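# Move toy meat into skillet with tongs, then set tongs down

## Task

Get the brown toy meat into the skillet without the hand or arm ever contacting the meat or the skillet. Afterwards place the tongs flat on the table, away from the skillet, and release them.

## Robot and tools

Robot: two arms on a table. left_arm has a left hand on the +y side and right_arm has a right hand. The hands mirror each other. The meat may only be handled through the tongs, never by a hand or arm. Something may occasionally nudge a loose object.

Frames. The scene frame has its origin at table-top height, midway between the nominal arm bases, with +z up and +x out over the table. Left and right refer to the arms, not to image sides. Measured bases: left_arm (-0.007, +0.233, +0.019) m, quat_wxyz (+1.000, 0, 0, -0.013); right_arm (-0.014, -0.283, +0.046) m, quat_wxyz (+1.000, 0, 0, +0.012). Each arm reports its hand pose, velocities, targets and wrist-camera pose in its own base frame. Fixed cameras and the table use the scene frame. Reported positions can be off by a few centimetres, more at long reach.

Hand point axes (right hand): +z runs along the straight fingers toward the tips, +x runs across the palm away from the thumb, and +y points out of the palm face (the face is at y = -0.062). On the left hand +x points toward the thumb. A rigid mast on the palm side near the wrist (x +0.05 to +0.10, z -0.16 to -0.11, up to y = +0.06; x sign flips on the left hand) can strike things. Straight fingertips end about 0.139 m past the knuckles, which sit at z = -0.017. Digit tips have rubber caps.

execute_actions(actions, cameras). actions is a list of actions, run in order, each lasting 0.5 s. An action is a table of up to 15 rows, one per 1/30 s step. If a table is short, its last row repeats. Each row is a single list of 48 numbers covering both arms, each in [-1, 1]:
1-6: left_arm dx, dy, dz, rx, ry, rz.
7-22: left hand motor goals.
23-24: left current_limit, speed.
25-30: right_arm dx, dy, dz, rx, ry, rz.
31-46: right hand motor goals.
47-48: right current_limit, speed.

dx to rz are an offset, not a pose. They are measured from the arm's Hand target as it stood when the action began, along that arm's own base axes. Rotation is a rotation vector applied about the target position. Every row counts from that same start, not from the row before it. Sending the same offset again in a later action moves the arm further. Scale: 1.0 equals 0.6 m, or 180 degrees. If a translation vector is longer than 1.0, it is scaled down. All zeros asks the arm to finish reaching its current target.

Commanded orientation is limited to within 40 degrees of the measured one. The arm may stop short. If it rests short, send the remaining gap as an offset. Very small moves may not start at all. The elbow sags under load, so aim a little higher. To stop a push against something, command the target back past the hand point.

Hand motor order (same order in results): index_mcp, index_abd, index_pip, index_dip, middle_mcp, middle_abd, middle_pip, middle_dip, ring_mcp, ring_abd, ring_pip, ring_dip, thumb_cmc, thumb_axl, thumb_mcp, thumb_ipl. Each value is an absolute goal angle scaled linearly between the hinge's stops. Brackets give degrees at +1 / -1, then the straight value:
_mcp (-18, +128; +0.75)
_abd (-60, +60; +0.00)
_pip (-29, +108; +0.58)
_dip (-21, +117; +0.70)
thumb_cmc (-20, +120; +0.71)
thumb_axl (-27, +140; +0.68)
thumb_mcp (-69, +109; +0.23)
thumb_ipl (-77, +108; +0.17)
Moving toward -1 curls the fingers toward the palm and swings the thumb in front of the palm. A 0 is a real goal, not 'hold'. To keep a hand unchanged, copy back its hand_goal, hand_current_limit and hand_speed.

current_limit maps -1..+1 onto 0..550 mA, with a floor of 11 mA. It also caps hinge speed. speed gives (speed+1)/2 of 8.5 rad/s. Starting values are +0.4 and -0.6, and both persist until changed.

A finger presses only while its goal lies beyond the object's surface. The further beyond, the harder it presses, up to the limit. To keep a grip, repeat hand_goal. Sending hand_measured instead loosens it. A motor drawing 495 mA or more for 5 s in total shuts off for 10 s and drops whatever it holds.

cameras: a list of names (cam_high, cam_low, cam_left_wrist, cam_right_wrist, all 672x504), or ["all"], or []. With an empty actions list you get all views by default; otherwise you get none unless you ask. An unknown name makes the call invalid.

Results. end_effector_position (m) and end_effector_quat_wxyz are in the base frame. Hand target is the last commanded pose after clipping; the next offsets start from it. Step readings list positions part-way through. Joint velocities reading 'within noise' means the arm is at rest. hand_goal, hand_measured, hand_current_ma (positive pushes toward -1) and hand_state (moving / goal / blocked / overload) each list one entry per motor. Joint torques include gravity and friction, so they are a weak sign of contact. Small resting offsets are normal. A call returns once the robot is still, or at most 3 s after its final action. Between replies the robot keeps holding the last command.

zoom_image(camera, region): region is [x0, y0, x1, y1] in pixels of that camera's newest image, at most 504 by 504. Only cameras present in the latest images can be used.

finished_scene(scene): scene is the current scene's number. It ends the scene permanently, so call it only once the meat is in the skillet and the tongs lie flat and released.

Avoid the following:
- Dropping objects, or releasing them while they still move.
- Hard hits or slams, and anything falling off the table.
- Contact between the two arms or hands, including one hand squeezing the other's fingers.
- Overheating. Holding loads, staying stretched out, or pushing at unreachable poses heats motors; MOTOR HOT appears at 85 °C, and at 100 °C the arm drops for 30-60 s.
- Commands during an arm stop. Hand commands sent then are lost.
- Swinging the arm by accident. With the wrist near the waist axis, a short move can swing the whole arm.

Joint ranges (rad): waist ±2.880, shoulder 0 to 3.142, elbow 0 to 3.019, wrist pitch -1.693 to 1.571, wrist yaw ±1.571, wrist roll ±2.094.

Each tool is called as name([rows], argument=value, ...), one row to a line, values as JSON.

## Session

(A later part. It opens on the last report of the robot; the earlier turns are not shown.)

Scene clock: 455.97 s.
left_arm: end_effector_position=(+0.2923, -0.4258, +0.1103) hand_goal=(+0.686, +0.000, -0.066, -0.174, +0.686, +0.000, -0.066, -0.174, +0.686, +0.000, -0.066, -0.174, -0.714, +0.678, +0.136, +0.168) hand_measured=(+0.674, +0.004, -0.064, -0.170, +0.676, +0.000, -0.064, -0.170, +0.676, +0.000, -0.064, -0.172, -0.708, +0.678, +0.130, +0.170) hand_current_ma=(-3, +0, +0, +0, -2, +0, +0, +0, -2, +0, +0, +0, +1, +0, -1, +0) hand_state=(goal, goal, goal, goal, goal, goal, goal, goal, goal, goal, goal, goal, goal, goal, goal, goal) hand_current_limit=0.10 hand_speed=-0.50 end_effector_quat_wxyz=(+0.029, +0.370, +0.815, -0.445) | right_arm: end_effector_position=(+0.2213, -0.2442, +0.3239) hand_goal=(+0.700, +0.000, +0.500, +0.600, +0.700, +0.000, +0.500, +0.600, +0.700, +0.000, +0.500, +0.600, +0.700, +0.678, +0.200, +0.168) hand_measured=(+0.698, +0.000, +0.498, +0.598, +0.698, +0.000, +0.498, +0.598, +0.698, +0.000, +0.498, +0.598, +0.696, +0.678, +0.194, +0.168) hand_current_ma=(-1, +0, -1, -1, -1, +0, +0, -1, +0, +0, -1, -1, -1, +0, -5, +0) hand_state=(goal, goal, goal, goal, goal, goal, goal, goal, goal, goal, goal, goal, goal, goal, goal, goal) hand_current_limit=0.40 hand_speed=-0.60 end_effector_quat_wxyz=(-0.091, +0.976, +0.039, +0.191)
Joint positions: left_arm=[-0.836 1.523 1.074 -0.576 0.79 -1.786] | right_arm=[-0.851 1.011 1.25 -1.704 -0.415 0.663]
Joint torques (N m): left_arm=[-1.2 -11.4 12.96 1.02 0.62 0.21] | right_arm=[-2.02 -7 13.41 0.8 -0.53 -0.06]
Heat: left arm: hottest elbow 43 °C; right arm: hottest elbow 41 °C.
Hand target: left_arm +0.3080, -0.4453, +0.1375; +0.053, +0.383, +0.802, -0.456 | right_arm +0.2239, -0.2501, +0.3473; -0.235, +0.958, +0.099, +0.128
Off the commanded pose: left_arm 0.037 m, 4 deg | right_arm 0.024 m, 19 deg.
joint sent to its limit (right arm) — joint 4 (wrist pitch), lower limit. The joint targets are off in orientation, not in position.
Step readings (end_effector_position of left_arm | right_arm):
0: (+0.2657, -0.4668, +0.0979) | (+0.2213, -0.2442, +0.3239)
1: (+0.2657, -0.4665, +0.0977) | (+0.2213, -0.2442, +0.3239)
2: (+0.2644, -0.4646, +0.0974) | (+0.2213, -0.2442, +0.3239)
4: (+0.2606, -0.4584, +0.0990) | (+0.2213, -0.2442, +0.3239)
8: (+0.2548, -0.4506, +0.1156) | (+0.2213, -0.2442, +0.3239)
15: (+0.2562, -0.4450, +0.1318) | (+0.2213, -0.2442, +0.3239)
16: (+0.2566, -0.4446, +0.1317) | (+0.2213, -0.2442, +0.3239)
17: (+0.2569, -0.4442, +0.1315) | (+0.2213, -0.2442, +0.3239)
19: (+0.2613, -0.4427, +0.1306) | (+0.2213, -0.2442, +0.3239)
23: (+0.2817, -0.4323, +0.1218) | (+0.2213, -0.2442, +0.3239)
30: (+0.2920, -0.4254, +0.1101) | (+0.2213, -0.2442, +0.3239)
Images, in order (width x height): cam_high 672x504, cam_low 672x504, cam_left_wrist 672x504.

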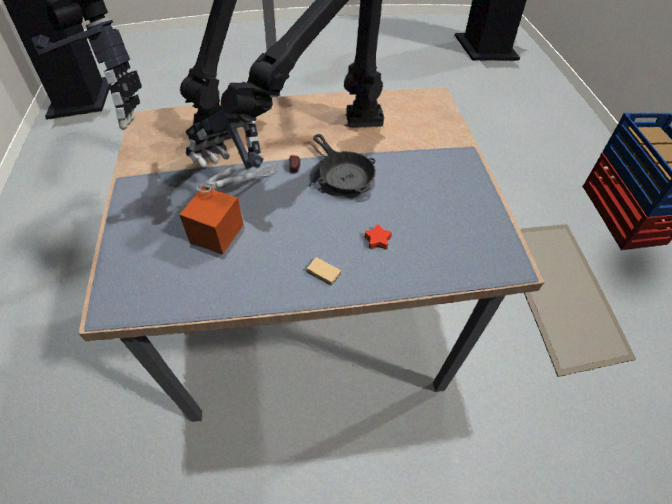

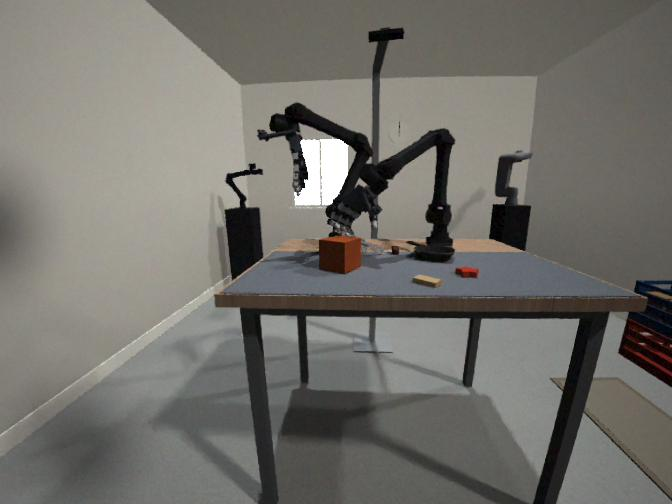

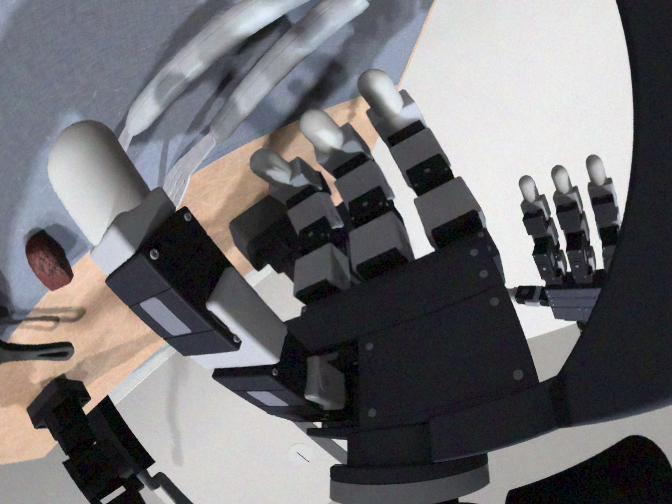

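execute_actions([
  [[0,-0.03,-0.05,0,0,0,0.685,0,-0.066,-0.174,0.685,0,-0.066,-0.174,0.685,0,-0.066,-0.174,-0.714,0.677,0.135,0.168,0.1,0,0,0,0,0,0,0,0.7,0,0.5,0.6,0.7,0,0.5,0.6,0.7,0,0.5,0.6,0.7,0.678,0.2,0.168,0.4,-0.6]],
  [[0,0,-0.03,0,0,0,0.685,0,-0.066,-0.174,0.685,0,-0.066,-0.174,0.685,0,-0.066,-0.174,-0.714,0.677,0.135,0.168,0.1,-0.5,0,0,0,0,0,0,0.7,0,0.5,0.6,0.7,0,0.5,0.6,0.7,0,0.5,0.6,0.7,0.678,0.2,0.168,0.4,-0.6]],
], cameras=["cam_left_wrist"])

Scene clock: 461.73 s.
left_arm: end_effector_position=(+0.3025, -0.4481, +0.0785) hand_goal=(+0.686, +0.000, -0.066, -0.174, +0.686, +0.000, -0.066, -0.174, +0.686, +0.000, -0.066, -0.174, -0.714, +0.678, +0.136, +0.168) hand_measured=(+0.674, +0.004, -0.064, -0.170, +0.676, +0.000, -0.064, -0.170, +0.676, +0.000, -0.064, -0.172, -0.708, +0.678, +0.130, +0.170) hand_current_ma=(-3, +0, +0, +0, -2, +0, +0, +0, -2, +0, +0, +0, +1, +0, -1, +0) hand_state=(goal, goal, goal, goal, goal, goal, goal, goal, goal, goal, goal, goal, goal, goal, goal, goal) hand_current_limit=0.10 hand_speed=-0.50 end_effector_quat_wxyz=(+0.040, +0.378, +0.809, -0.448) | right_arm: end_effector_position=(+0.2213, -0.2442, +0.3239) hand_goal=(+0.700, +0.000, +0.500, +0.600, +0.700, +0.000, +0.500, +0.600, +0.700, +0.000, +0.500, +0.600, +0.700, +0.678, +0.200, +0.168) hand_measured=(+0.698, +0.000, +0.498, +0.598, +0.698, +0.000, +0.498, +0.598, +0.698, +0.000, +0.498, +0.598, +0.696, +0.678, +0.194, +0.168) hand_current_ma=(-1, +0, -1, -1, -1, +0, +0, -1, +0, +0, -1, -1, -1, +0, -5, +0) hand_state=(goal, goal, goal, goal, goal, goal, goal, goal, goal, goal, goal, goal, goal, goal, goal, goal) hand_current_limit=0.40 hand_speed=-0.60 end_effector_quat_wxyz=(-0.091, +0.976, +0.039, +0.191)
Joint positions: left_arm=[-0.853 1.608 1.074 -0.458 0.78 -1.794] | right_arm=[-0.851 1.011 1.25 -1.704 -0.415 0.663]
Joint torques (N m): left_arm=[-1.9 -12.04 10.03 2.1 0.48 0.04] | right_arm=[-1.44 -7.3 13.48 0.95 -0.49 -0.04]
Heat: left arm: hottest elbow 43 °C; right arm: hottest elbow 41 °C.
Hand target: left_arm +0.3082, -0.4631, +0.0894; +0.053, +0.383, +0.802, -0.456 | right_arm +0.2239, -0.2501, +0.3473; -0.235, +0.958, +0.099, +0.128
Off the commanded pose: left_arm 0.019 m, 2 deg | right_arm 0.024 m, 19 deg.
joint sent to its limit (right arm) — joint 4 (wrist pitch), lower limit. The joint targets are off in orientation, not in position.
Step readings (end_effector_position of left_arm | right_arm):
0: (+0.2924, -0.4259, +0.1103) | (+0.2213, -0.2442, +0.3239)
1: (+0.2924, -0.4259, +0.1103) | (+0.2213, -0.2442, +0.3239)
2: (+0.2928, -0.4262, +0.1097) | (+0.2213, -0.2442, +0.3239)
4: (+0.2951, -0.4298, +0.1073) | (+0.2213, -0.2442, +0.3239)
8: (+0.2976, -0.4370, +0.0940) | (+0.2213, -0.2442, +0.3239)
15: (+0.2951, -0.4397, +0.0819) | (+0.2213, -0.2442, +0.3239)
16: (+0.2954, -0.4400, +0.0821) | (+0.2213, -0.2442, +0.3239)
17: (+0.2963, -0.4411, +0.0827) | (+0.2213, -0.2442, +0.3239)
19: (+0.2984, -0.4435, +0.0833) | (+0.2213, -0.2442, +0.3239)
23: (+0.3016, -0.4471, +0.0822) | (+0.2213, -0.2442, +0.3239)
30: (+0.3023, -0.4479, +0.0783) | (+0.2213, -0.2442, +0.3239)
Images, in order (width x height): cam_left_wrist 672x504.

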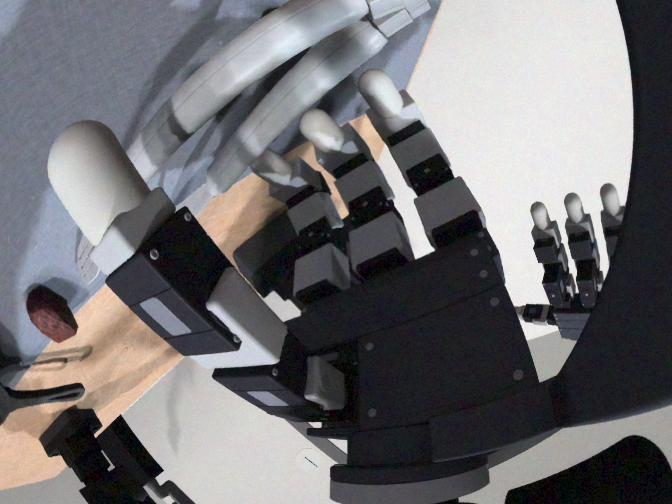

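execute_actions([
  [[0,0.01,-0.045,0,0,0,0.685,0,-0.066,-0.174,0.685,0,-0.066,-0.174,0.685,0,-0.066,-0.174,-0.714,0.677,0.135,0.168,0.1,0,0,0,0,0,0,0,0.7,0,0.5,0.6,0.7,0,0.5,0.6,0.7,0,0.5,0.6,0.7,0.678,0.2,0.168,0.4,-0.6]],
], cameras=["cam_left_wrist","cam_high"])

zoom_image(camera="cam_high", region=[160, 110, 300, 250])

Scene clock: 466.83 s.
left_arm: end_effector_position=(+0.3075, -0.4541, +0.0631) hand_goal=(+0.686, +0.000, -0.066, -0.174, +0.686, +0.000, -0.066, -0.174, +0.686, +0.000, -0.066, -0.174, -0.714, +0.678, +0.136, +0.168) hand_measured=(+0.674, +0.004, -0.064, -0.170, +0.676, +0.000, -0.064, -0.170, +0.676, +0.000, -0.064, -0.172, -0.708, +0.678, +0.130, +0.170) hand_current_ma=(-3, +0, +0, +0, -2, +0, +0, +0, -2, +0, +0, +0, +1, +0, -1, +0) hand_state=(goal, goal, goal, goal, goal, goal, goal, goal, goal, goal, goal, goal, goal, goal, goal, goal) hand_current_limit=0.10 hand_speed=0.00 end_effector_quat_wxyz=(+0.049, +0.381, +0.805, -0.452) | right_arm: end_effector_position=(+0.2213, -0.2442, +0.3239) hand_goal=(+0.700, +0.000, +0.500, +0.600, +0.700, +0.000, +0.500, +0.600, +0.700, +0.000, +0.500, +0.600, +0.700, +0.678, +0.200, +0.168) hand_measured=(+0.698, +0.000, +0.498, +0.598, +0.698, +0.000, +0.498, +0.598, +0.698, +0.000, +0.498, +0.598, +0.696, +0.678, +0.194, +0.168) hand_current_ma=(-1, +0, -1, -1, -1, +0, +0, -1, +0, +0, -1, -1, -1, +0, -5, +0) hand_state=(goal, goal, goal, goal, goal, goal, goal, goal, goal, goal, goal, goal, goal, goal, goal, goal) hand_current_limit=0.40 hand_speed=-0.60 end_effector_quat_wxyz=(-0.091, +0.976, +0.039, +0.191)
Joint positions: left_arm=[-0.853 1.641 1.061 -0.391 0.781 -1.794] | right_arm=[-0.851 1.011 1.25 -1.704 -0.415 0.663]
Joint torques (N m): left_arm=[-1.2 -12.51 7.49 2.14 0.6 0.13] | right_arm=[-1.26 -7.18 13.5 0.66 -0.53 -0.04]
Heat: left arm: hottest elbow 43 °C; right arm: hottest elbow 41 °C.
Hand target: left_arm +0.3082, -0.4572, +0.0625; +0.053, +0.383, +0.802, -0.456 | right_arm +0.2239, -0.2501, +0.3473; -0.235, +0.958, +0.099, +0.128
Off the commanded pose: left_arm 0.003 m, 1 deg | right_arm 0.024 m, 19 deg.
joint sent to its limit (right arm) — joint 4 (wrist pitch), lower limit. The joint targets are off in orientation, not in position.
Step readings (end_effector_position of left_arm | right_arm):
0: (+0.3025, -0.4481, +0.0785) | (+0.2213, -0.2442, +0.3239)
1: (+0.3026, -0.4482, +0.0785) | (+0.2213, -0.2442, +0.3239)
2: (+0.3035, -0.4492, +0.0786) | (+0.2213, -0.2442, +0.3239)
4: (+0.3064, -0.4526, +0.0784) | (+0.2213, -0.2442, +0.3239)
8: (+0.3095, -0.4564, +0.0727) | (+0.2213, -0.2442, +0.3239)
15: (+0.3071, -0.4536, +0.0629) | (+0.2213, -0.2442, +0.3239)
Images, in order (width x height): cam_high 672x504, cam_left_wrist 672x504.

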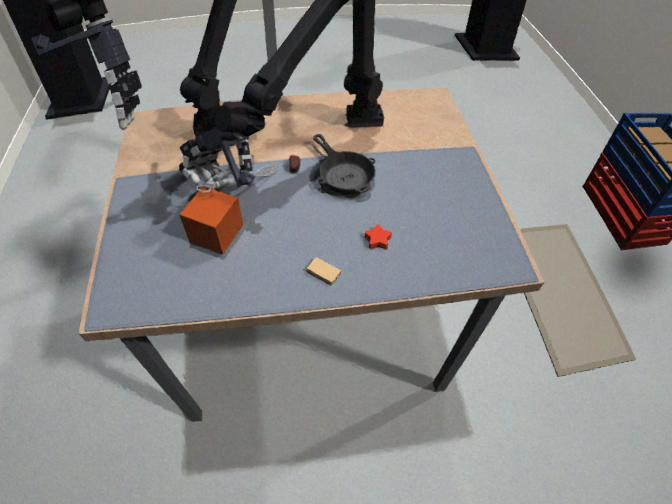

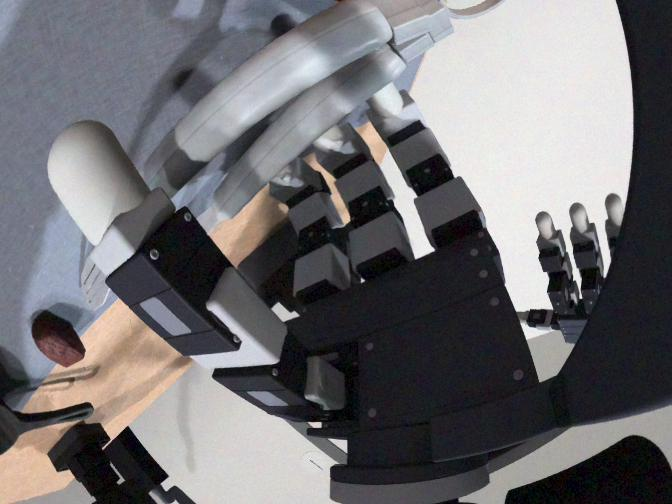

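Scaled by 3.600.

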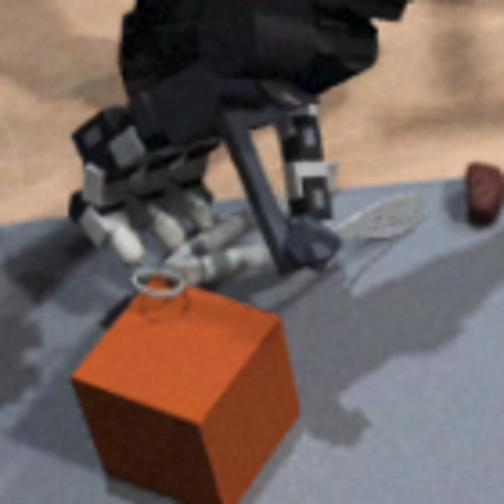

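execute_actions([
  [[0,0,0,0,0,0,0.5,0,-0.066,-0.174,0.5,0,-0.066,-0.174,0.5,0,-0.066,-0.174,-0.857,0.677,0.135,0.168,0.1,-0.3,0,0,0,0,0,0,0.7,0,0.5,0.6,0.7,0,0.5,0.6,0.7,0,0.5,0.6,0.7,0.678,0.2,0.168,0.4,-0.6]],
  [[0,0,0,0,0,0,0.36,0,-0.066,-0.174,0.36,0,-0.066,-0.174,0.4,0,-0.066,-0.174,-0.857,0.677,0.0,0.168,0.1,-0.7,0,0,0,0,0,0,0.7,0,0.5,0.6,0.7,0,0.5,0.6,0.7,0,0.5,0.6,0.7,0.678,0.2,0.168,0.4,-0.6]],
], cameras=["cam_left_wrist","cam_high"])

zoom_image(camera="cam_high", region=[160, 110, 300, 250])

Scene clock: 476.80 s.
left_arm: end_effector_position=(+0.3073, -0.4543, +0.0630) hand_goal=(+0.360, +0.000, -0.066, -0.174, +0.360, +0.000, -0.066, -0.174, +0.400, +0.000, -0.066, -0.174, -0.856, +0.678, +0.000, +0.168) hand_measured=(+0.364, +0.004, -0.060, -0.170, +0.360, +0.000, -0.064, -0.170, +0.400, +0.000, -0.064, -0.172, -0.842, +0.678, +0.004, +0.170) hand_current_ma=(+0, +0, +1, +0, +0, +0, +0, +0, +0, +0, +0, +0, +4, +0, +0, +0) hand_state=(goal, goal, goal, goal, goal, goal, goal, goal, goal, goal, goal, goal, goal, goal, goal, goal) hand_current_limit=0.10 hand_speed=-0.70 end_effector_quat_wxyz=(+0.048, +0.381, +0.805, -0.453) | right_arm: end_effector_position=(+0.2213, -0.2442, +0.3239) hand_goal=(+0.700, +0.000, +0.500, +0.600, +0.700, +0.000, +0.500, +0.600, +0.700, +0.000, +0.500, +0.600, +0.700, +0.678, +0.200, +0.168) hand_measured=(+0.698, +0.000, +0.498, +0.598, +0.698, +0.000, +0.498, +0.598, +0.698, +0.000, +0.498, +0.598, +0.696, +0.678, +0.194, +0.168) hand_current_ma=(-1, +0, -1, -1, -1, +0, +0, -1, +0, +0, -1, -1, -1, +0, -5, +0) hand_state=(goal, goal, goal, goal, goal, goal, goal, goal, goal, goal, goal, goal, goal, goal, goal, goal) hand_current_limit=0.40 hand_speed=-0.60 end_effector_quat_wxyz=(-0.091, +0.976, +0.039, +0.191)
Joint positions: left_arm=[-0.853 1.641 1.061 -0.39 0.782 -1.794] | right_arm=[-0.851 1.011 1.25 -1.704 -0.415 0.663]
Joint torques (N m): left_arm=[-1.2 -12.57 7.49 2.14 0.5 0.16] | right_arm=[-1.9 -7.24 13.67 0.8 -0.52 -0.08]
Heat: left arm: hottest elbow 41 °C; right arm: hottest elbow 41 °C.
Hand target: left_arm +0.3082, -0.4572, +0.0625; +0.053, +0.383, +0.802, -0.456 | right_arm +0.2239, -0.2501, +0.3473; -0.235, +0.958, +0.099, +0.128
Off the commanded pose: left_arm 0.003 m, 1 deg | right_arm 0.024 m, 19 deg.
joint sent to its limit (right arm) — joint 4 (wrist pitch), lower limit. The joint targets are off in orientation, not in position.
Step readings (end_effector_position of left_arm | right_arm):
0: (+0.3075, -0.4541, +0.0631) | (+0.2213, -0.2442, +0.3239)
1: (+0.3073, -0.4542, +0.0631) | (+0.2213, -0.2442, +0.3239)
2: (+0.3070, -0.4543, +0.0632) | (+0.2213, -0.2442, +0.3239)
4: (+0.3072, -0.4543, +0.0632) | (+0.2213, -0.2442, +0.3239)
8: (+0.3074, -0.4542, +0.0632) | (+0.2213, -0.2442, +0.3239)
15: (+0.3074, -0.4542, +0.0632) | (+0.2213, -0.2442, +0.3239)
16: (+0.3073, -0.4543, +0.0632) | (+0.2213, -0.2442, +0.3239)
17: (+0.3073, -0.4543, +0.0632) | (+0.2213, -0.2442, +0.3239)
19: (+0.3073, -0.4543, +0.0632) | (+0.2213, -0.2442, +0.3239)
23: (+0.3073, -0.4543, +0.0630) | (+0.2213, -0.2442, +0.3239)
30: (+0.3073, -0.4543, +0.0630) | (+0.2213, -0.2442, +0.3239)
Images, in order (width x height): cam_high 672x504, cam_left_wrist 672x504.

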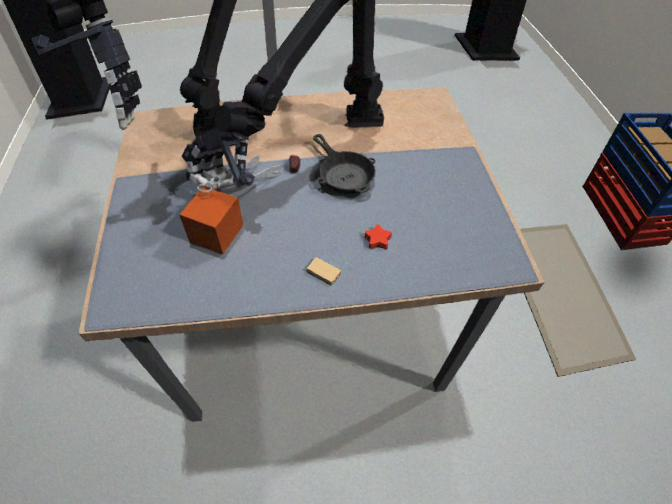

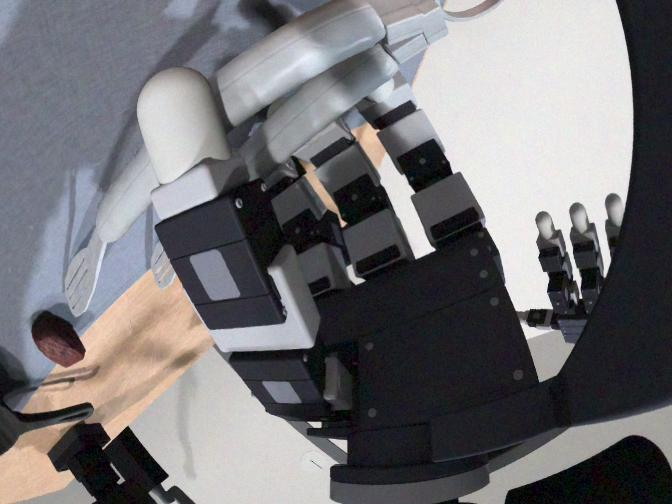

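Scaled by 3.600.

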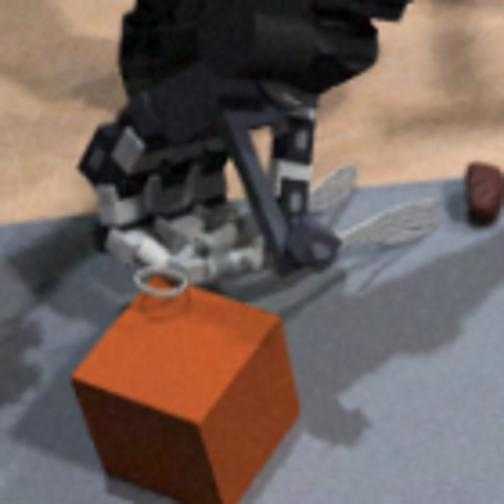

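execute_actions([
  [[0,0,0,0,0,0,0.3,0,-0.066,-0.174,0.3,0,-0.066,-0.174,0.36,0,-0.066,-0.174,-0.857,0.677,-0.1,0.168,0.1,-0.7,0,0,0,0,0,0,0.7,0,0.5,0.6,0.7,0,0.5,0.6,0.7,0,0.5,0.6,0.7,0.678,0.2,0.168,0.4,-0.6]],
  [[0,0,0,0,0,0,0.24,0,-0.1,-0.2,0.24,0,-0.1,-0.2,0.3,0,-0.1,-0.2,-0.857,0.677,-0.2,0.168,0.1,-0.7,0,0,0,0,0,0,0.7,0,0.5,0.6,0.7,0,0.5,0.6,0.7,0,0.5,0.6,0.7,0.678,0.2,0.168,0.4,-0.6]],
], cameras=["cam_left_wrist","cam_high"])

zoom_image(camera="cam_high", region=[160, 110, 300, 250])

Scene clock: 487.03 s.
left_arm: end_effector_position=(+0.3072, -0.4541, +0.0616) hand_goal=(+0.240, +0.000, -0.100, -0.200, +0.240, +0.000, -0.100, -0.200, +0.300, +0.000, -0.100, -0.200, -0.856, +0.678, -0.200, +0.168) hand_measured=(+0.316, +0.004, -0.056, -0.184, +0.306, +0.002, -0.064, -0.194, +0.308, +0.000, -0.092, -0.198, -0.856, +0.678, -0.014, +0.196) hand_current_ma=(+104, +0, +32, +4, +80, +0, +21, +1, +2, +0, +1, +0, +0, +0, +303, +24) hand_state=(blocked, goal, blocked, goal, blocked, goal, blocked, goal, goal, goal, goal, goal, goal, goal, blocked, blocked) hand_current_limit=0.10 hand_speed=-0.70 end_effector_quat_wxyz=(+0.047, +0.380, +0.805, -0.452) | right_arm: end_effector_position=(+0.2213, -0.2442, +0.3239) hand_goal=(+0.700, +0.000, +0.500, +0.600, +0.700, +0.000, +0.500, +0.600, +0.700, +0.000, +0.500, +0.600, +0.700, +0.678, +0.200, +0.168) hand_measured=(+0.698, +0.000, +0.498, +0.598, +0.698, +0.000, +0.498, +0.598, +0.698, +0.000, +0.498, +0.598, +0.696, +0.678, +0.194, +0.168) hand_current_ma=(-1, +0, -1, -1, -1, +0, +0, -1, +0, +0, -1, -1, -1, +0, -5, +0) hand_state=(goal, goal, goal, goal, goal, goal, goal, goal, goal, goal, goal, goal, goal, goal, goal, goal) hand_current_limit=0.40 hand_speed=-0.60 end_effector_quat_wxyz=(-0.091, +0.976, +0.039, +0.191)
Joint positions: left_arm=[-0.853 1.644 1.061 -0.39 0.782 -1.794] | right_arm=[-0.851 1.011 1.25 -1.704 -0.415 0.663]
Joint torques (N m): left_arm=[-1.2 -12.86 7.46 2.14 0.51 0.16] | right_arm=[-1.73 -7.41 13.57 0.76 -0.55 -0.05]
Heat: left arm: hottest elbow 39 °C; right arm: hottest elbow 42 °C.
Hand target: left_arm +0.3082, -0.4572, +0.0625; +0.053, +0.383, +0.802, -0.456 | right_arm +0.2239, -0.2501, +0.3473; -0.235, +0.958, +0.099, +0.128
Off the commanded pose: left_arm 0.003 m, 1 deg | right_arm 0.024 m, 19 deg.
joint sent to its limit (right arm) — joint 4 (wrist pitch), lower limit. The joint targets are off in orientation, not in position.
Step readings (end_effector_position of left_arm | right_arm):
0: (+0.3073, -0.4543, +0.0630) | (+0.2213, -0.2442, +0.3239)
1: (+0.3073, -0.4543, +0.0630) | (+0.2213, -0.2442, +0.3239)
2: (+0.3073, -0.4543, +0.0630) | (+0.2213, -0.2442, +0.3239)
4: (+0.3073, -0.4543, +0.0630) | (+0.2213, -0.2442, +0.3239)
8: (+0.3073, -0.4543, +0.0630) | (+0.2213, -0.2442, +0.3239)
15: (+0.3073, -0.4543, +0.0630) | (+0.2213, -0.2442, +0.3239)
16: (+0.3073, -0.4543, +0.0630) | (+0.2213, -0.2442, +0.3239)
17: (+0.3073, -0.4543, +0.0630) | (+0.2213, -0.2442, +0.3239)
19: (+0.3073, -0.4542, +0.0624) | (+0.2213, -0.2442, +0.3239)
23: (+0.3072, -0.4541, +0.0616) | (+0.2213, -0.2442, +0.3239)
30: (+0.3072, -0.4541, +0.0616) | (+0.2213, -0.2442, +0.3239)
Images, in order (width x height): cam_high 672x504, cam_left_wrist 672x504.

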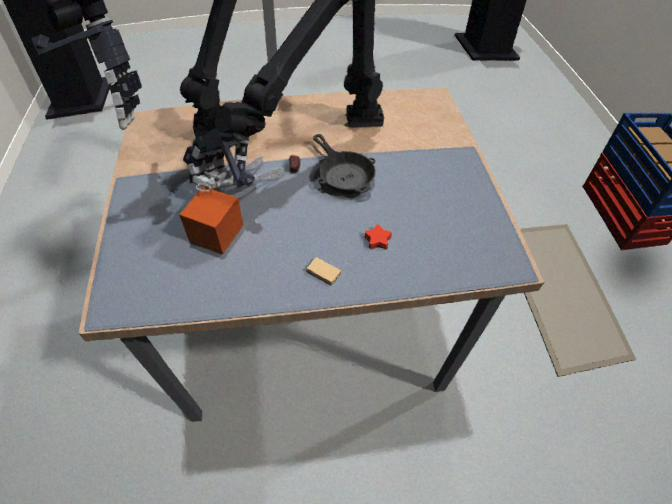

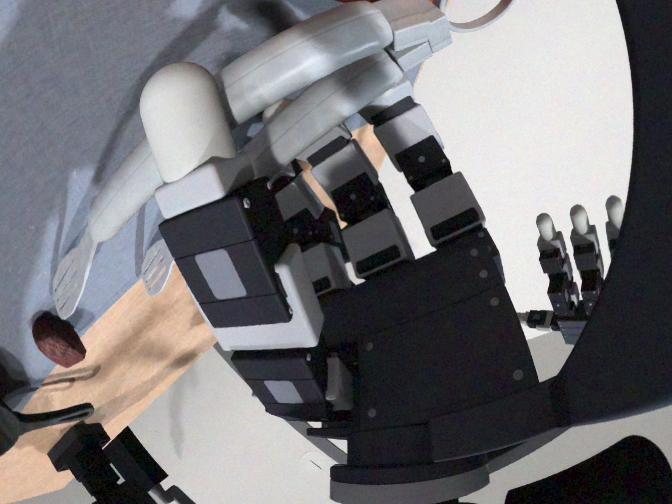

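Scaled by 3.600.

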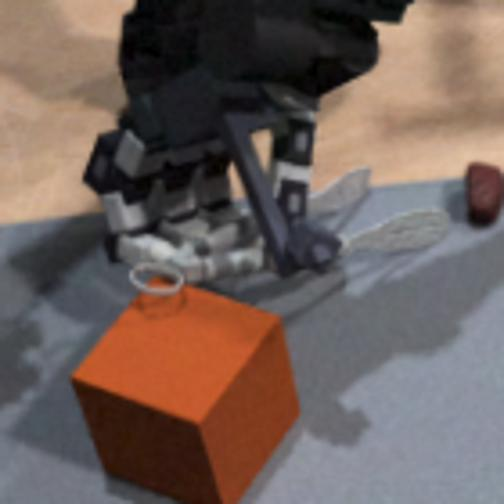

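zoom_image(camera="cam_left_wrist", region=[120, 0, 520, 260])

zoom_image(camera="cam_high", region=[180, 140, 270, 210])

Scaled by 1.260 from the camera's 672x504 image, which has a finer 960x720 frame.

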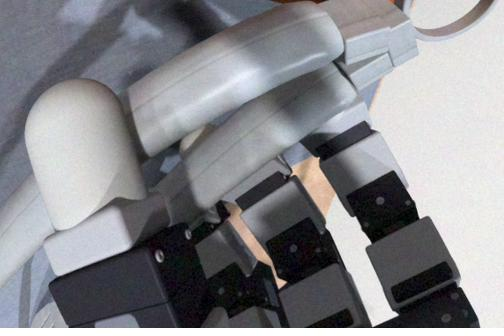

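Scaled by 5.600.

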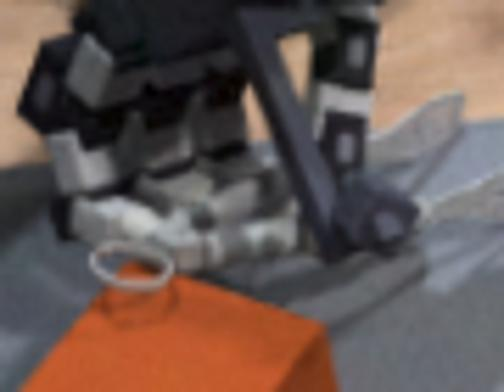

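execute_actions([
  [[0,0,0,0,0,0,0.6,0,-0.066,-0.174,0.6,0,-0.066,-0.174,0.6,0,-0.066,-0.174,-0.857,0.677,0.1,0.168,0.1,-0.5,0,0,0,0,0,0,0.7,0,0.5,0.6,0.7,0,0.5,0.6,0.7,0,0.5,0.6,0.7,0.678,0.2,0.168,0.4,-0.6]],
  [[-0.007,0.005,0.03,0,0,0,0.6,0,-0.066,-0.174,0.6,0,-0.066,-0.174,0.6,0,-0.066,-0.174,-0.857,0.677,0.1,0.168,0.1,-0.5,0,0,0,0,0,0,0.7,0,0.5,0.6,0.7,0,0.5,0.6,0.7,0,0.5,0.6,0.7,0.678,0.2,0.168,0.4,-0.6]],
], cameras=["cam_left_wrist","cam_high"])

zoom_image(camera="cam_high", region=[160, 110, 300, 250])

Scene clock: 498.17 s.
left_arm: end_effector_position=(+0.3052, -0.4521, +0.0678) hand_goal=(+0.600, +0.000, -0.066, -0.174, +0.600, +0.000, -0.066, -0.174, +0.600, +0.000, -0.066, -0.174, -0.856, +0.678, +0.100, +0.168) hand_measured=(+0.588, +0.004, -0.062, -0.174, +0.590, +0.002, -0.062, -0.176, +0.588, +0.000, -0.068, -0.176, -0.852, +0.678, +0.094, +0.170) hand_current_ma=(-3, +0, +0, +0, -2, +0, +0, +0, -3, +0, +0, +0, +0, +0, -1, +0) hand_state=(goal, goal, goal, goal, goal, goal, goal, goal, goal, goal, goal, goal, goal, goal, goal, goal) hand_current_limit=0.10 hand_speed=-0.50 end_effector_quat_wxyz=(+0.047, +0.380, +0.805, -0.452) | right_arm: end_effector_position=(+0.2213, -0.2442, +0.3239) hand_goal=(+0.700, +0.000, +0.500, +0.600, +0.700, +0.000, +0.500, +0.600, +0.700, +0.000, +0.500, +0.600, +0.700, +0.678, +0.200, +0.168) hand_measured=(+0.698, +0.000, +0.498, +0.598, +0.698, +0.000, +0.498, +0.598, +0.698, +0.000, +0.498, +0.598, +0.696, +0.678, +0.194, +0.168) hand_current_ma=(-1, +0, -1, -1, -1, +0, +0, -1, +0, +0, -1, -1, -1, +0, -5, +0) hand_state=(goal, goal, goal, goal, goal, goal, goal, goal, goal, goal, goal, goal, goal, goal, goal, goal) hand_current_limit=0.40 hand_speed=-0.60 end_effector_quat_wxyz=(-0.091, +0.976, +0.039, +0.191)
Joint positions: left_arm=[-0.853 1.628 1.061 -0.407 0.783 -1.794] | right_arm=[-0.851 1.011 1.25 -1.704 -0.415 0.663]
Joint torques (N m): left_arm=[-1.44 -14.51 8.03 1.13 0.47 0.11] | right_arm=[-1.67 -7.06 13.37 0.69 -0.51 -0.03]
Heat: left arm: hottest elbow 38 °C; right arm: hottest elbow 42 °C.
Hand target: left_arm +0.3040, -0.4542, +0.0806; +0.053, +0.383, +0.802, -0.456 | right_arm +0.2239, -0.2501, +0.3473; -0.235, +0.958, +0.099, +0.128
Off the commanded pose: left_arm 0.013 m, 1 deg | right_arm 0.024 m, 19 deg.
joint sent to its limit (right arm) — joint 4 (wrist pitch), lower limit. The joint targets are off in orientation, not in position.
Step readings (end_effector_position of left_arm | right_arm):
0: (+0.3072, -0.4541, +0.0616) | (+0.2213, -0.2442, +0.3239)
1: (+0.3072, -0.4541, +0.0616) | (+0.2213, -0.2442, +0.3239)
2: (+0.3073, -0.4540, +0.0616) | (+0.2213, -0.2442, +0.3239)
4: (+0.3075, -0.4541, +0.0616) | (+0.2213, -0.2442, +0.3239)
8: (+0.3073, -0.4543, +0.0617) | (+0.2213, -0.2442, +0.3239)
15: (+0.3072, -0.4543, +0.0617) | (+0.2213, -0.2442, +0.3239)
16: (+0.3072, -0.4543, +0.0617) | (+0.2213, -0.2442, +0.3239)
17: (+0.3072, -0.4543, +0.0617) | (+0.2213, -0.2442, +0.3239)
19: (+0.3070, -0.4541, +0.0616) | (+0.2213, -0.2442, +0.3239)
23: (+0.3057, -0.4526, +0.0629) | (+0.2213, -0.2442, +0.3239)
30: (+0.3054, -0.4522, +0.0676) | (+0.2213, -0.2442, +0.3239)
Images, in order (width x height): cam_high 672x504, cam_left_wrist 672x504.

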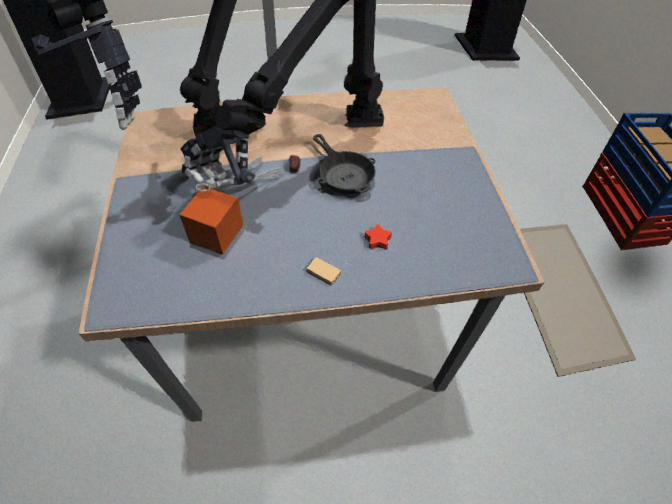

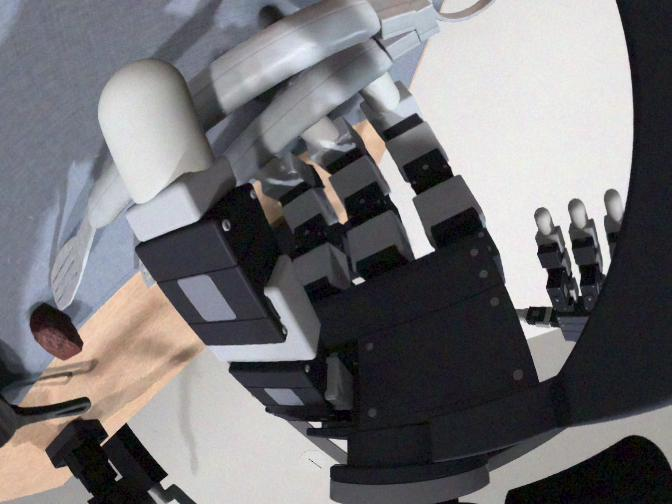

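Scaled by 3.600.

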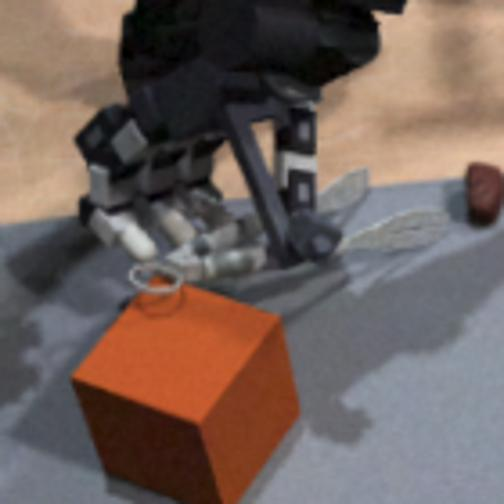

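execute_actions([
  [[-0.0,0.0,0.015,0,0,0,0.6,0,-0.066,-0.174,0.6,0,-0.066,-0.174,0.6,0,-0.066,-0.174,-0.857,0.677,0.1,0.168,0.1,-0.5,0,0,0,0,0,0,0.7,0,0.5,0.6,0.7,0,0.5,0.6,0.7,0,0.5,0.6,0.7,0.678,0.2,0.168,0.4,-0.6]],
  [[0,0,0,0,0,0,0.4,0,-0.066,-0.174,0.4,0,-0.066,-0.174,0.4,0,-0.066,-0.174,-0.857,0.677,0,0.168,0.1,-0.5,0,0,0,0,0,0,0.7,0,0.5,0.6,0.7,0,0.5,0.6,0.7,0,0.5,0.6,0.7,0.678,0.2,0.168,0.4,-0.6]],
], cameras=["cam_left_wrist","cam_high"])

zoom_image(camera="cam_left_wrist", region=[120, 0, 520, 260])

zoom_image(camera="cam_high", region=[180, 140, 290, 210])

Scene clock: 505.33 s.
left_arm: end_effector_position=(+0.3022, -0.4482, +0.0714) hand_goal=(+0.400, +0.000, -0.066, -0.174, +0.400, +0.000, -0.066, -0.174, +0.400, +0.000, -0.066, -0.174, -0.856, +0.678, +0.000, +0.168) hand_measured=(+0.402, +0.004, -0.062, -0.174, +0.400, +0.002, -0.064, -0.176, +0.400, +0.000, -0.068, -0.176, -0.852, +0.678, +0.000, +0.170) hand_current_ma=(+0, +0, +0, +0, +0, +0, +0, +0, +0, +0, +0, +0, +0, +0, +0, +0) hand_state=(goal, goal, goal, goal, goal, goal, goal, goal, goal, goal, goal, goal, goal, goal, goal, goal) hand_current_limit=0.10 hand_speed=-0.50 end_effector_quat_wxyz=(+0.042, +0.378, +0.808, -0.450) | right_arm: end_effector_position=(+0.2213, -0.2442, +0.3239) hand_goal=(+0.700, +0.000, +0.500, +0.600, +0.700, +0.000, +0.500, +0.600, +0.700, +0.000, +0.500, +0.600, +0.700, +0.678, +0.200, +0.168) hand_measured=(+0.698, +0.000, +0.498, +0.598, +0.698, +0.000, +0.498, +0.598, +0.698, +0.000, +0.498, +0.598, +0.696, +0.678, +0.194, +0.168) hand_current_ma=(-1, +0, -1, -1, -1, +0, +0, -1, +0, +0, -1, -1, -1, +0, -5, +0) hand_state=(goal, goal, goal, goal, goal, goal, goal, goal, goal, goal, goal, goal, goal, goal, goal, goal) hand_current_limit=0.40 hand_speed=-0.60 end_effector_quat_wxyz=(-0.091, +0.976, +0.039, +0.191)
Joint positions: left_arm=[-0.853 1.616 1.061 -0.431 0.781 -1.794] | right_arm=[-0.851 1.011 1.25 -1.704 -0.415 0.663]
Joint torques (N m): left_arm=[-1.44 -14.39 8.95 1.1 0.5 0.12] | right_arm=[-1.73 -6.65 13.53 0.88 -0.52 -0.03]
Heat: left arm: hottest elbow 38 °C; right arm: hottest elbow 42 °C.
Hand target: left_arm +0.3040, -0.4541, +0.0894; +0.053, +0.383, +0.802, -0.455 | right_arm +0.2239, -0.2501, +0.3473; -0.235, +0.958, +0.099, +0.128
Off the commanded pose: left_arm 0.019 m, 2 deg | right_arm 0.024 m, 19 deg.
joint sent to its limit (right arm) — joint 4 (wrist pitch), lower limit. The joint targets are off in orientation, not in position.
Step readings (end_effector_position of left_arm | right_arm):
0: (+0.3052, -0.4521, +0.0678) | (+0.2213, -0.2442, +0.3239)
1: (+0.3052, -0.4520, +0.0678) | (+0.2213, -0.2442, +0.3239)
2: (+0.3048, -0.4516, +0.0675) | (+0.2213, -0.2442, +0.3239)
4: (+0.3037, -0.4504, +0.0675) | (+0.2213, -0.2442, +0.3239)
8: (+0.3025, -0.4489, +0.0694) | (+0.2213, -0.2442, +0.3239)
15: (+0.3021, -0.4485, +0.0716) | (+0.2213, -0.2442, +0.3239)
16: (+0.3021, -0.4485, +0.0716) | (+0.2213, -0.2442, +0.3239)
17: (+0.3021, -0.4485, +0.0716) | (+0.2213, -0.2442, +0.3239)
19: (+0.3021, -0.4484, +0.0716) | (+0.2213, -0.2442, +0.3239)
23: (+0.3022, -0.4482, +0.0715) | (+0.2213, -0.2442, +0.3239)
30: (+0.3022, -0.4482, +0.0714) | (+0.2213, -0.2442, +0.3239)
Images, in order (width x height): cam_high 672x504, cam_left_wrist 672x504.

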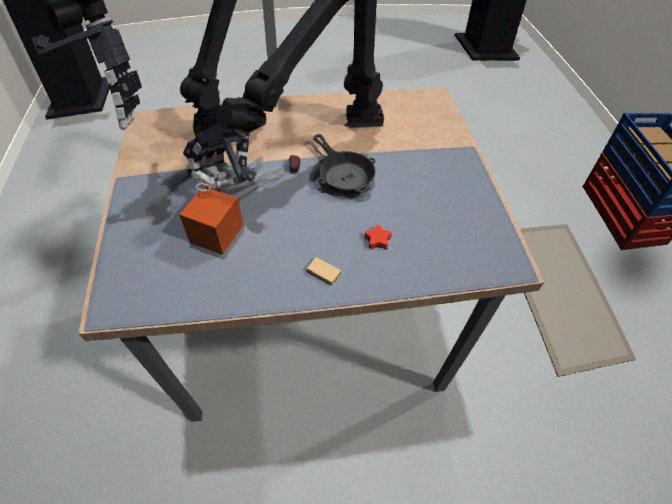

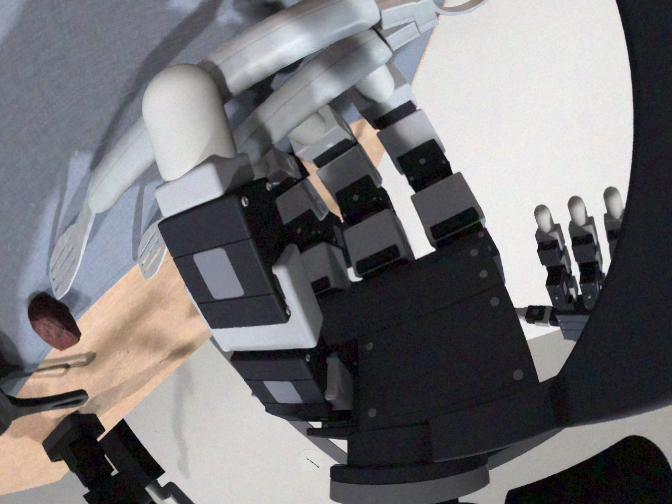

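Scaled by 1.260 from the camera's 672x504 image, which has a finer 960x720 frame.

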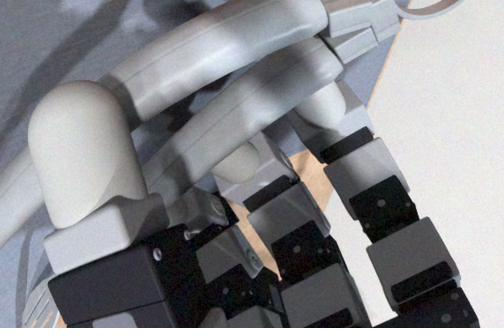

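Scaled by 4.582.

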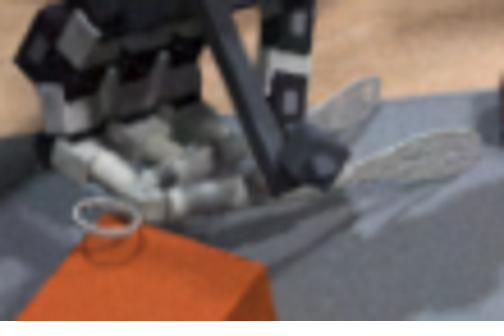

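execute_actions([
  [[0,0,0,0,0,0,0.3,0,-0.066,-0.174,0.3,0,-0.066,-0.174,0.3,0,-0.066,-0.174,-0.857,0.677,-0.1,0.168,0.1,-0.6,0,0,0,0,0,0,0.7,0,0.5,0.6,0.7,0,0.5,0.6,0.7,0,0.5,0.6,0.7,0.678,0.2,0.168,0.4,-0.6]],
  [[0,0,0,0,0,0,0.22,0,-0.066,-0.2,0.22,0,-0.066,-0.2,0.24,0,-0.066,-0.2,-0.857,0.677,-0.2,0.168,0.1,-0.6,0,0,0,0,0,0,0.7,0,0.5,0.6,0.7,0,0.5,0.6,0.7,0,0.5,0.6,0.7,0.678,0.2,0.168,0.4,-0.6]],
], cameras=["cam_left_wrist","cam_high"])

zoom_image(camera="cam_left_wrist", region=[120, 0, 520, 260])

zoom_image(camera="cam_high", region=[180, 140, 290, 210])

Scene clock: 514.93 s.
left_arm: end_effector_position=(+0.3013, -0.4477, +0.0711) hand_goal=(+0.220, +0.000, -0.066, -0.200, +0.220, +0.000, -0.066, -0.200, +0.240, +0.000, -0.066, -0.200, -0.856, +0.678, -0.200, +0.168) hand_measured=(+0.298, +0.004, -0.042, -0.188, +0.288, +0.004, -0.048, -0.188, +0.282, +0.000, -0.054, -0.190, -0.856, +0.680, -0.030, +0.208) hand_current_ma=(+106, +0, +9, +3, +83, +0, +6, +2, +32, +0, +3, +2, +0, +0, +303, +47) hand_state=(blocked, goal, blocked, goal, blocked, goal, goal, goal, blocked, goal, goal, goal, goal, goal, blocked, blocked) hand_current_limit=0.10 hand_speed=-0.60 end_effector_quat_wxyz=(+0.040, +0.378, +0.809, -0.449) | right_arm: end_effector_position=(+0.2213, -0.2442, +0.3239) hand_goal=(+0.700, +0.000, +0.500, +0.600, +0.700, +0.000, +0.500, +0.600, +0.700, +0.000, +0.500, +0.600, +0.700, +0.678, +0.200, +0.168) hand_measured=(+0.698, +0.000, +0.498, +0.598, +0.698, +0.000, +0.498, +0.598, +0.698, +0.000, +0.498, +0.598, +0.696, +0.678, +0.194, +0.168) hand_current_ma=(-1, +0, -1, -1, -1, +0, +0, -1, +0, +0, -1, -1, -1, +0, -5, +0) hand_state=(goal, goal, goal, goal, goal, goal, goal, goal, goal, goal, goal, goal, goal, goal, goal, goal) hand_current_limit=0.40 hand_speed=-0.60 end_effector_quat_wxyz=(-0.091, +0.976, +0.039, +0.191)
Joint positions: left_arm=[-0.853 1.616 1.061 -0.435 0.782 -1.795] | right_arm=[-0.851 1.011 1.25 -1.704 -0.415 0.663]
Joint torques (N m): left_arm=[-1.44 -14.45 8.94 1.25 0.48 0.14] | right_arm=[-1.9 -7.41 13.64 0.72 -0.54 -0.09]
Heat: left arm: hottest elbow 37 °C; right arm: hottest elbow 42 °C.
Hand target: left_arm +0.3039, -0.4542, +0.0894; +0.053, +0.383, +0.802, -0.456 | right_arm +0.2239, -0.2501, +0.3473; -0.235, +0.958, +0.099, +0.128
Off the commanded pose: left_arm 0.020 m, 2 deg | right_arm 0.024 m, 19 deg.
joint sent to its limit (right arm) — joint 4 (wrist pitch), lower limit. The joint targets are off in orientation, not in position.
Step readings (end_effector_position of left_arm | right_arm):
0: (+0.3022, -0.4482, +0.0714) | (+0.2213, -0.2442, +0.3239)
1: (+0.3021, -0.4482, +0.0714) | (+0.2213, -0.2442, +0.3239)
2: (+0.3021, -0.4482, +0.0715) | (+0.2213, -0.2442, +0.3239)
4: (+0.3018, -0.4481, +0.0713) | (+0.2213, -0.2442, +0.3239)
8: (+0.3016, -0.4480, +0.0712) | (+0.2213, -0.2442, +0.3239)
15: (+0.3016, -0.4480, +0.0712) | (+0.2213, -0.2442, +0.3239)
16: (+0.3016, -0.4480, +0.0712) | (+0.2213, -0.2442, +0.3239)
17: (+0.3016, -0.4480, +0.0713) | (+0.2213, -0.2442, +0.3239)
19: (+0.3014, -0.4478, +0.0711) | (+0.2213, -0.2442, +0.3239)
23: (+0.3013, -0.4477, +0.0711) | (+0.2213, -0.2442, +0.3239)
30: (+0.3013, -0.4477, +0.0711) | (+0.2213, -0.2442, +0.3239)
Images, in order (width x height): cam_high 672x504, cam_left_wrist 672x504.

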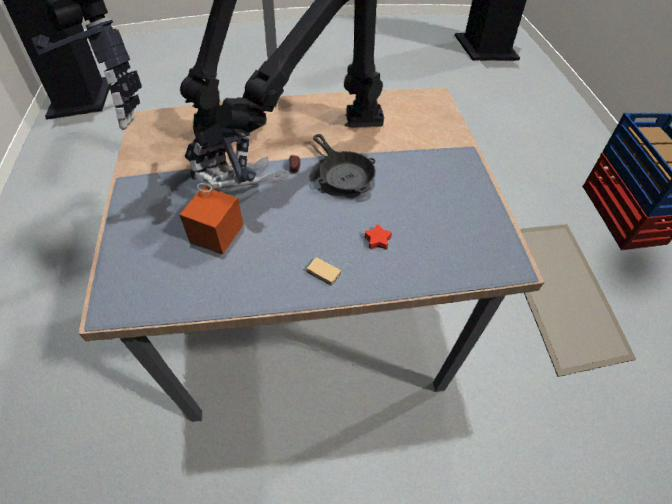

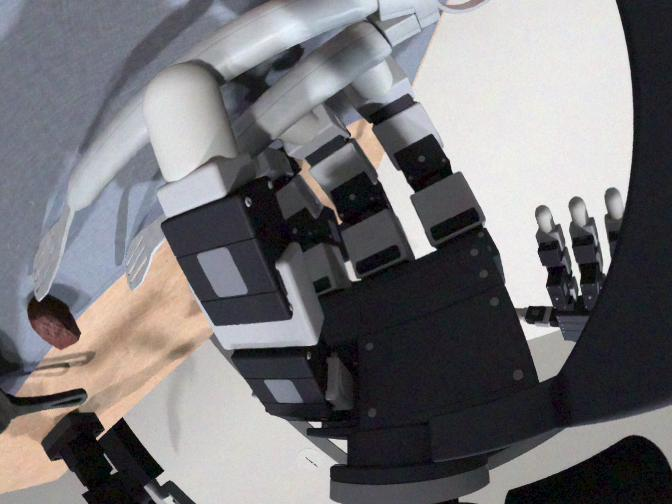

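Scaled by 1.260 from the camera's 672x504 image, which has a finer 960x720 frame.

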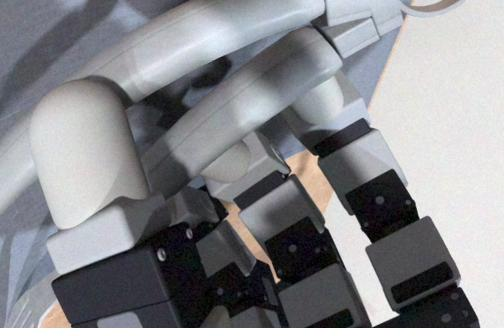

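Scaled by 4.582.

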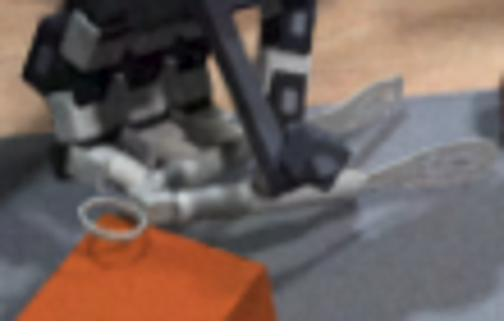

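execute_actions([
  [[0,0,0,0,0,0,0.22,0,-0.066,-0.2,0.22,0,-0.066,-0.2,0.24,0,-0.066,-0.2,-0.857,0.677,-0.25,0.15,0.7,-0.6,0,0,0,0,0,0,0.7,0,0.5,0.6,0.7,0,0.5,0.6,0.7,0,0.5,0.6,0.7,0.678,0.2,0.168,0.4,-0.6]],
], cameras=["cam_left_wrist","cam_high"])

zoom_image(camera="cam_high", region=[180, 140, 290, 210])

Scene clock: 521.67 s.
left_arm: end_effector_position=(+0.3013, -0.4477, +0.0711) hand_goal=(+0.220, +0.000, -0.066, -0.200, +0.220, +0.000, -0.066, -0.200, +0.240, +0.000, -0.066, -0.200, -0.856, +0.678, -0.250, +0.150) hand_measured=(+0.298, +0.004, -0.042, -0.188, +0.288, +0.004, -0.048, -0.188, +0.282, +0.000, -0.054, -0.190, -0.856, +0.680, -0.030, +0.208) hand_current_ma=(+106, +0, +9, +3, +83, +0, +6, +2, +32, +0, +3, +2, +0, +0, +468, +96) hand_state=(blocked, goal, blocked, goal, blocked, goal, goal, goal, blocked, goal, goal, goal, goal, goal, blocked, blocked) hand_current_limit=0.70 hand_speed=-0.60 end_effector_quat_wxyz=(+0.040, +0.378, +0.809, -0.449) | right_arm: end_effector_position=(+0.2213, -0.2442, +0.3239) hand_goal=(+0.700, +0.000, +0.500, +0.600, +0.700, +0.000, +0.500, +0.600, +0.700, +0.000, +0.500, +0.600, +0.700, +0.678, +0.200, +0.168) hand_measured=(+0.698, +0.000, +0.498, +0.598, +0.698, +0.000, +0.498, +0.598, +0.698, +0.000, +0.498, +0.598, +0.696, +0.678, +0.194, +0.168) hand_current_ma=(-1, +0, -1, -1, -1, +0, +0, -1, +0, +0, -1, -1, -1, +0, -5, +0) hand_state=(goal, goal, goal, goal, goal, goal, goal, goal, goal, goal, goal, goal, goal, goal, goal, goal) hand_current_limit=0.40 hand_speed=-0.60 end_effector_quat_wxyz=(-0.091, +0.976, +0.039, +0.191)
Joint positions: left_arm=[-0.853 1.616 1.061 -0.435 0.782 -1.795] | right_arm=[-0.851 1.011 1.25 -1.704 -0.415 0.663]
Joint torques (N m): left_arm=[-1.44 -14.45 8.94 1.24 0.48 0.14] | right_arm=[-1.38 -7.18 13.49 0.8 -0.53 -0.04]
Heat: left arm: hottest elbow 37 °C; right arm: hottest elbow 42 °C.
Hand target: left_arm +0.3039, -0.4542, +0.0894; +0.053, +0.383, +0.802, -0.456 | right_arm +0.2239, -0.2501, +0.3473; -0.235, +0.958, +0.099, +0.128
Off the commanded pose: left_arm 0.020 m, 2 deg | right_arm 0.024 m, 19 deg.
joint sent to its limit (right arm) — joint 4 (wrist pitch), lower limit. The joint targets are off in orientation, not in position.
Step readings (end_effector_position of left_arm | right_arm):
0: (+0.3013, -0.4477, +0.0711) | (+0.2213, -0.2442, +0.3239)
1: (+0.3013, -0.4477, +0.0711) | (+0.2213, -0.2442, +0.3239)
2: (+0.3013, -0.4477, +0.0711) | (+0.2213, -0.2442, +0.3239)
4: (+0.3013, -0.4477, +0.0711) | (+0.2213, -0.2442, +0.3239)
8: (+0.3013, -0.4477, +0.0711) | (+0.2213, -0.2442, +0.3239)
15: (+0.3013, -0.4477, +0.0711) | (+0.2213, -0.2442, +0.3239)
Images, in order (width x height): cam_high 672x504, cam_left_wrist 672x504.

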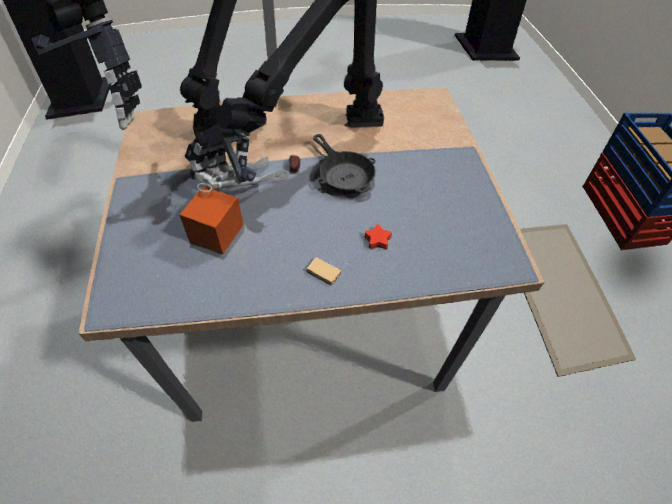

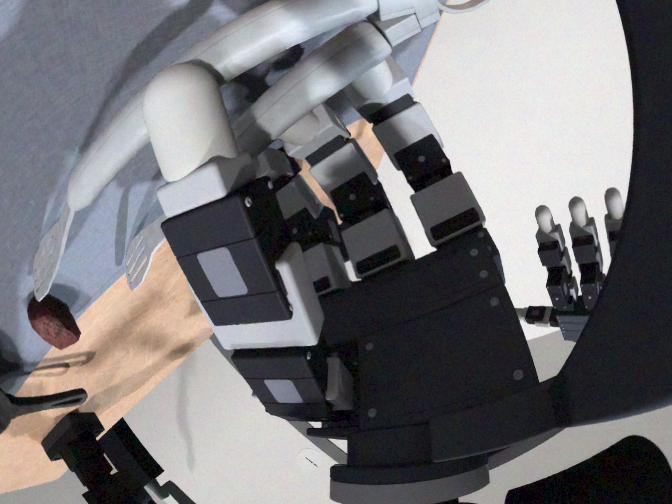

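Scaled by 4.582.

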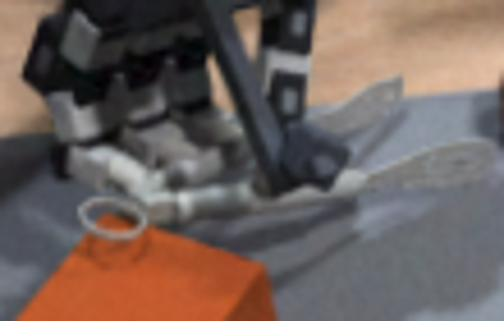

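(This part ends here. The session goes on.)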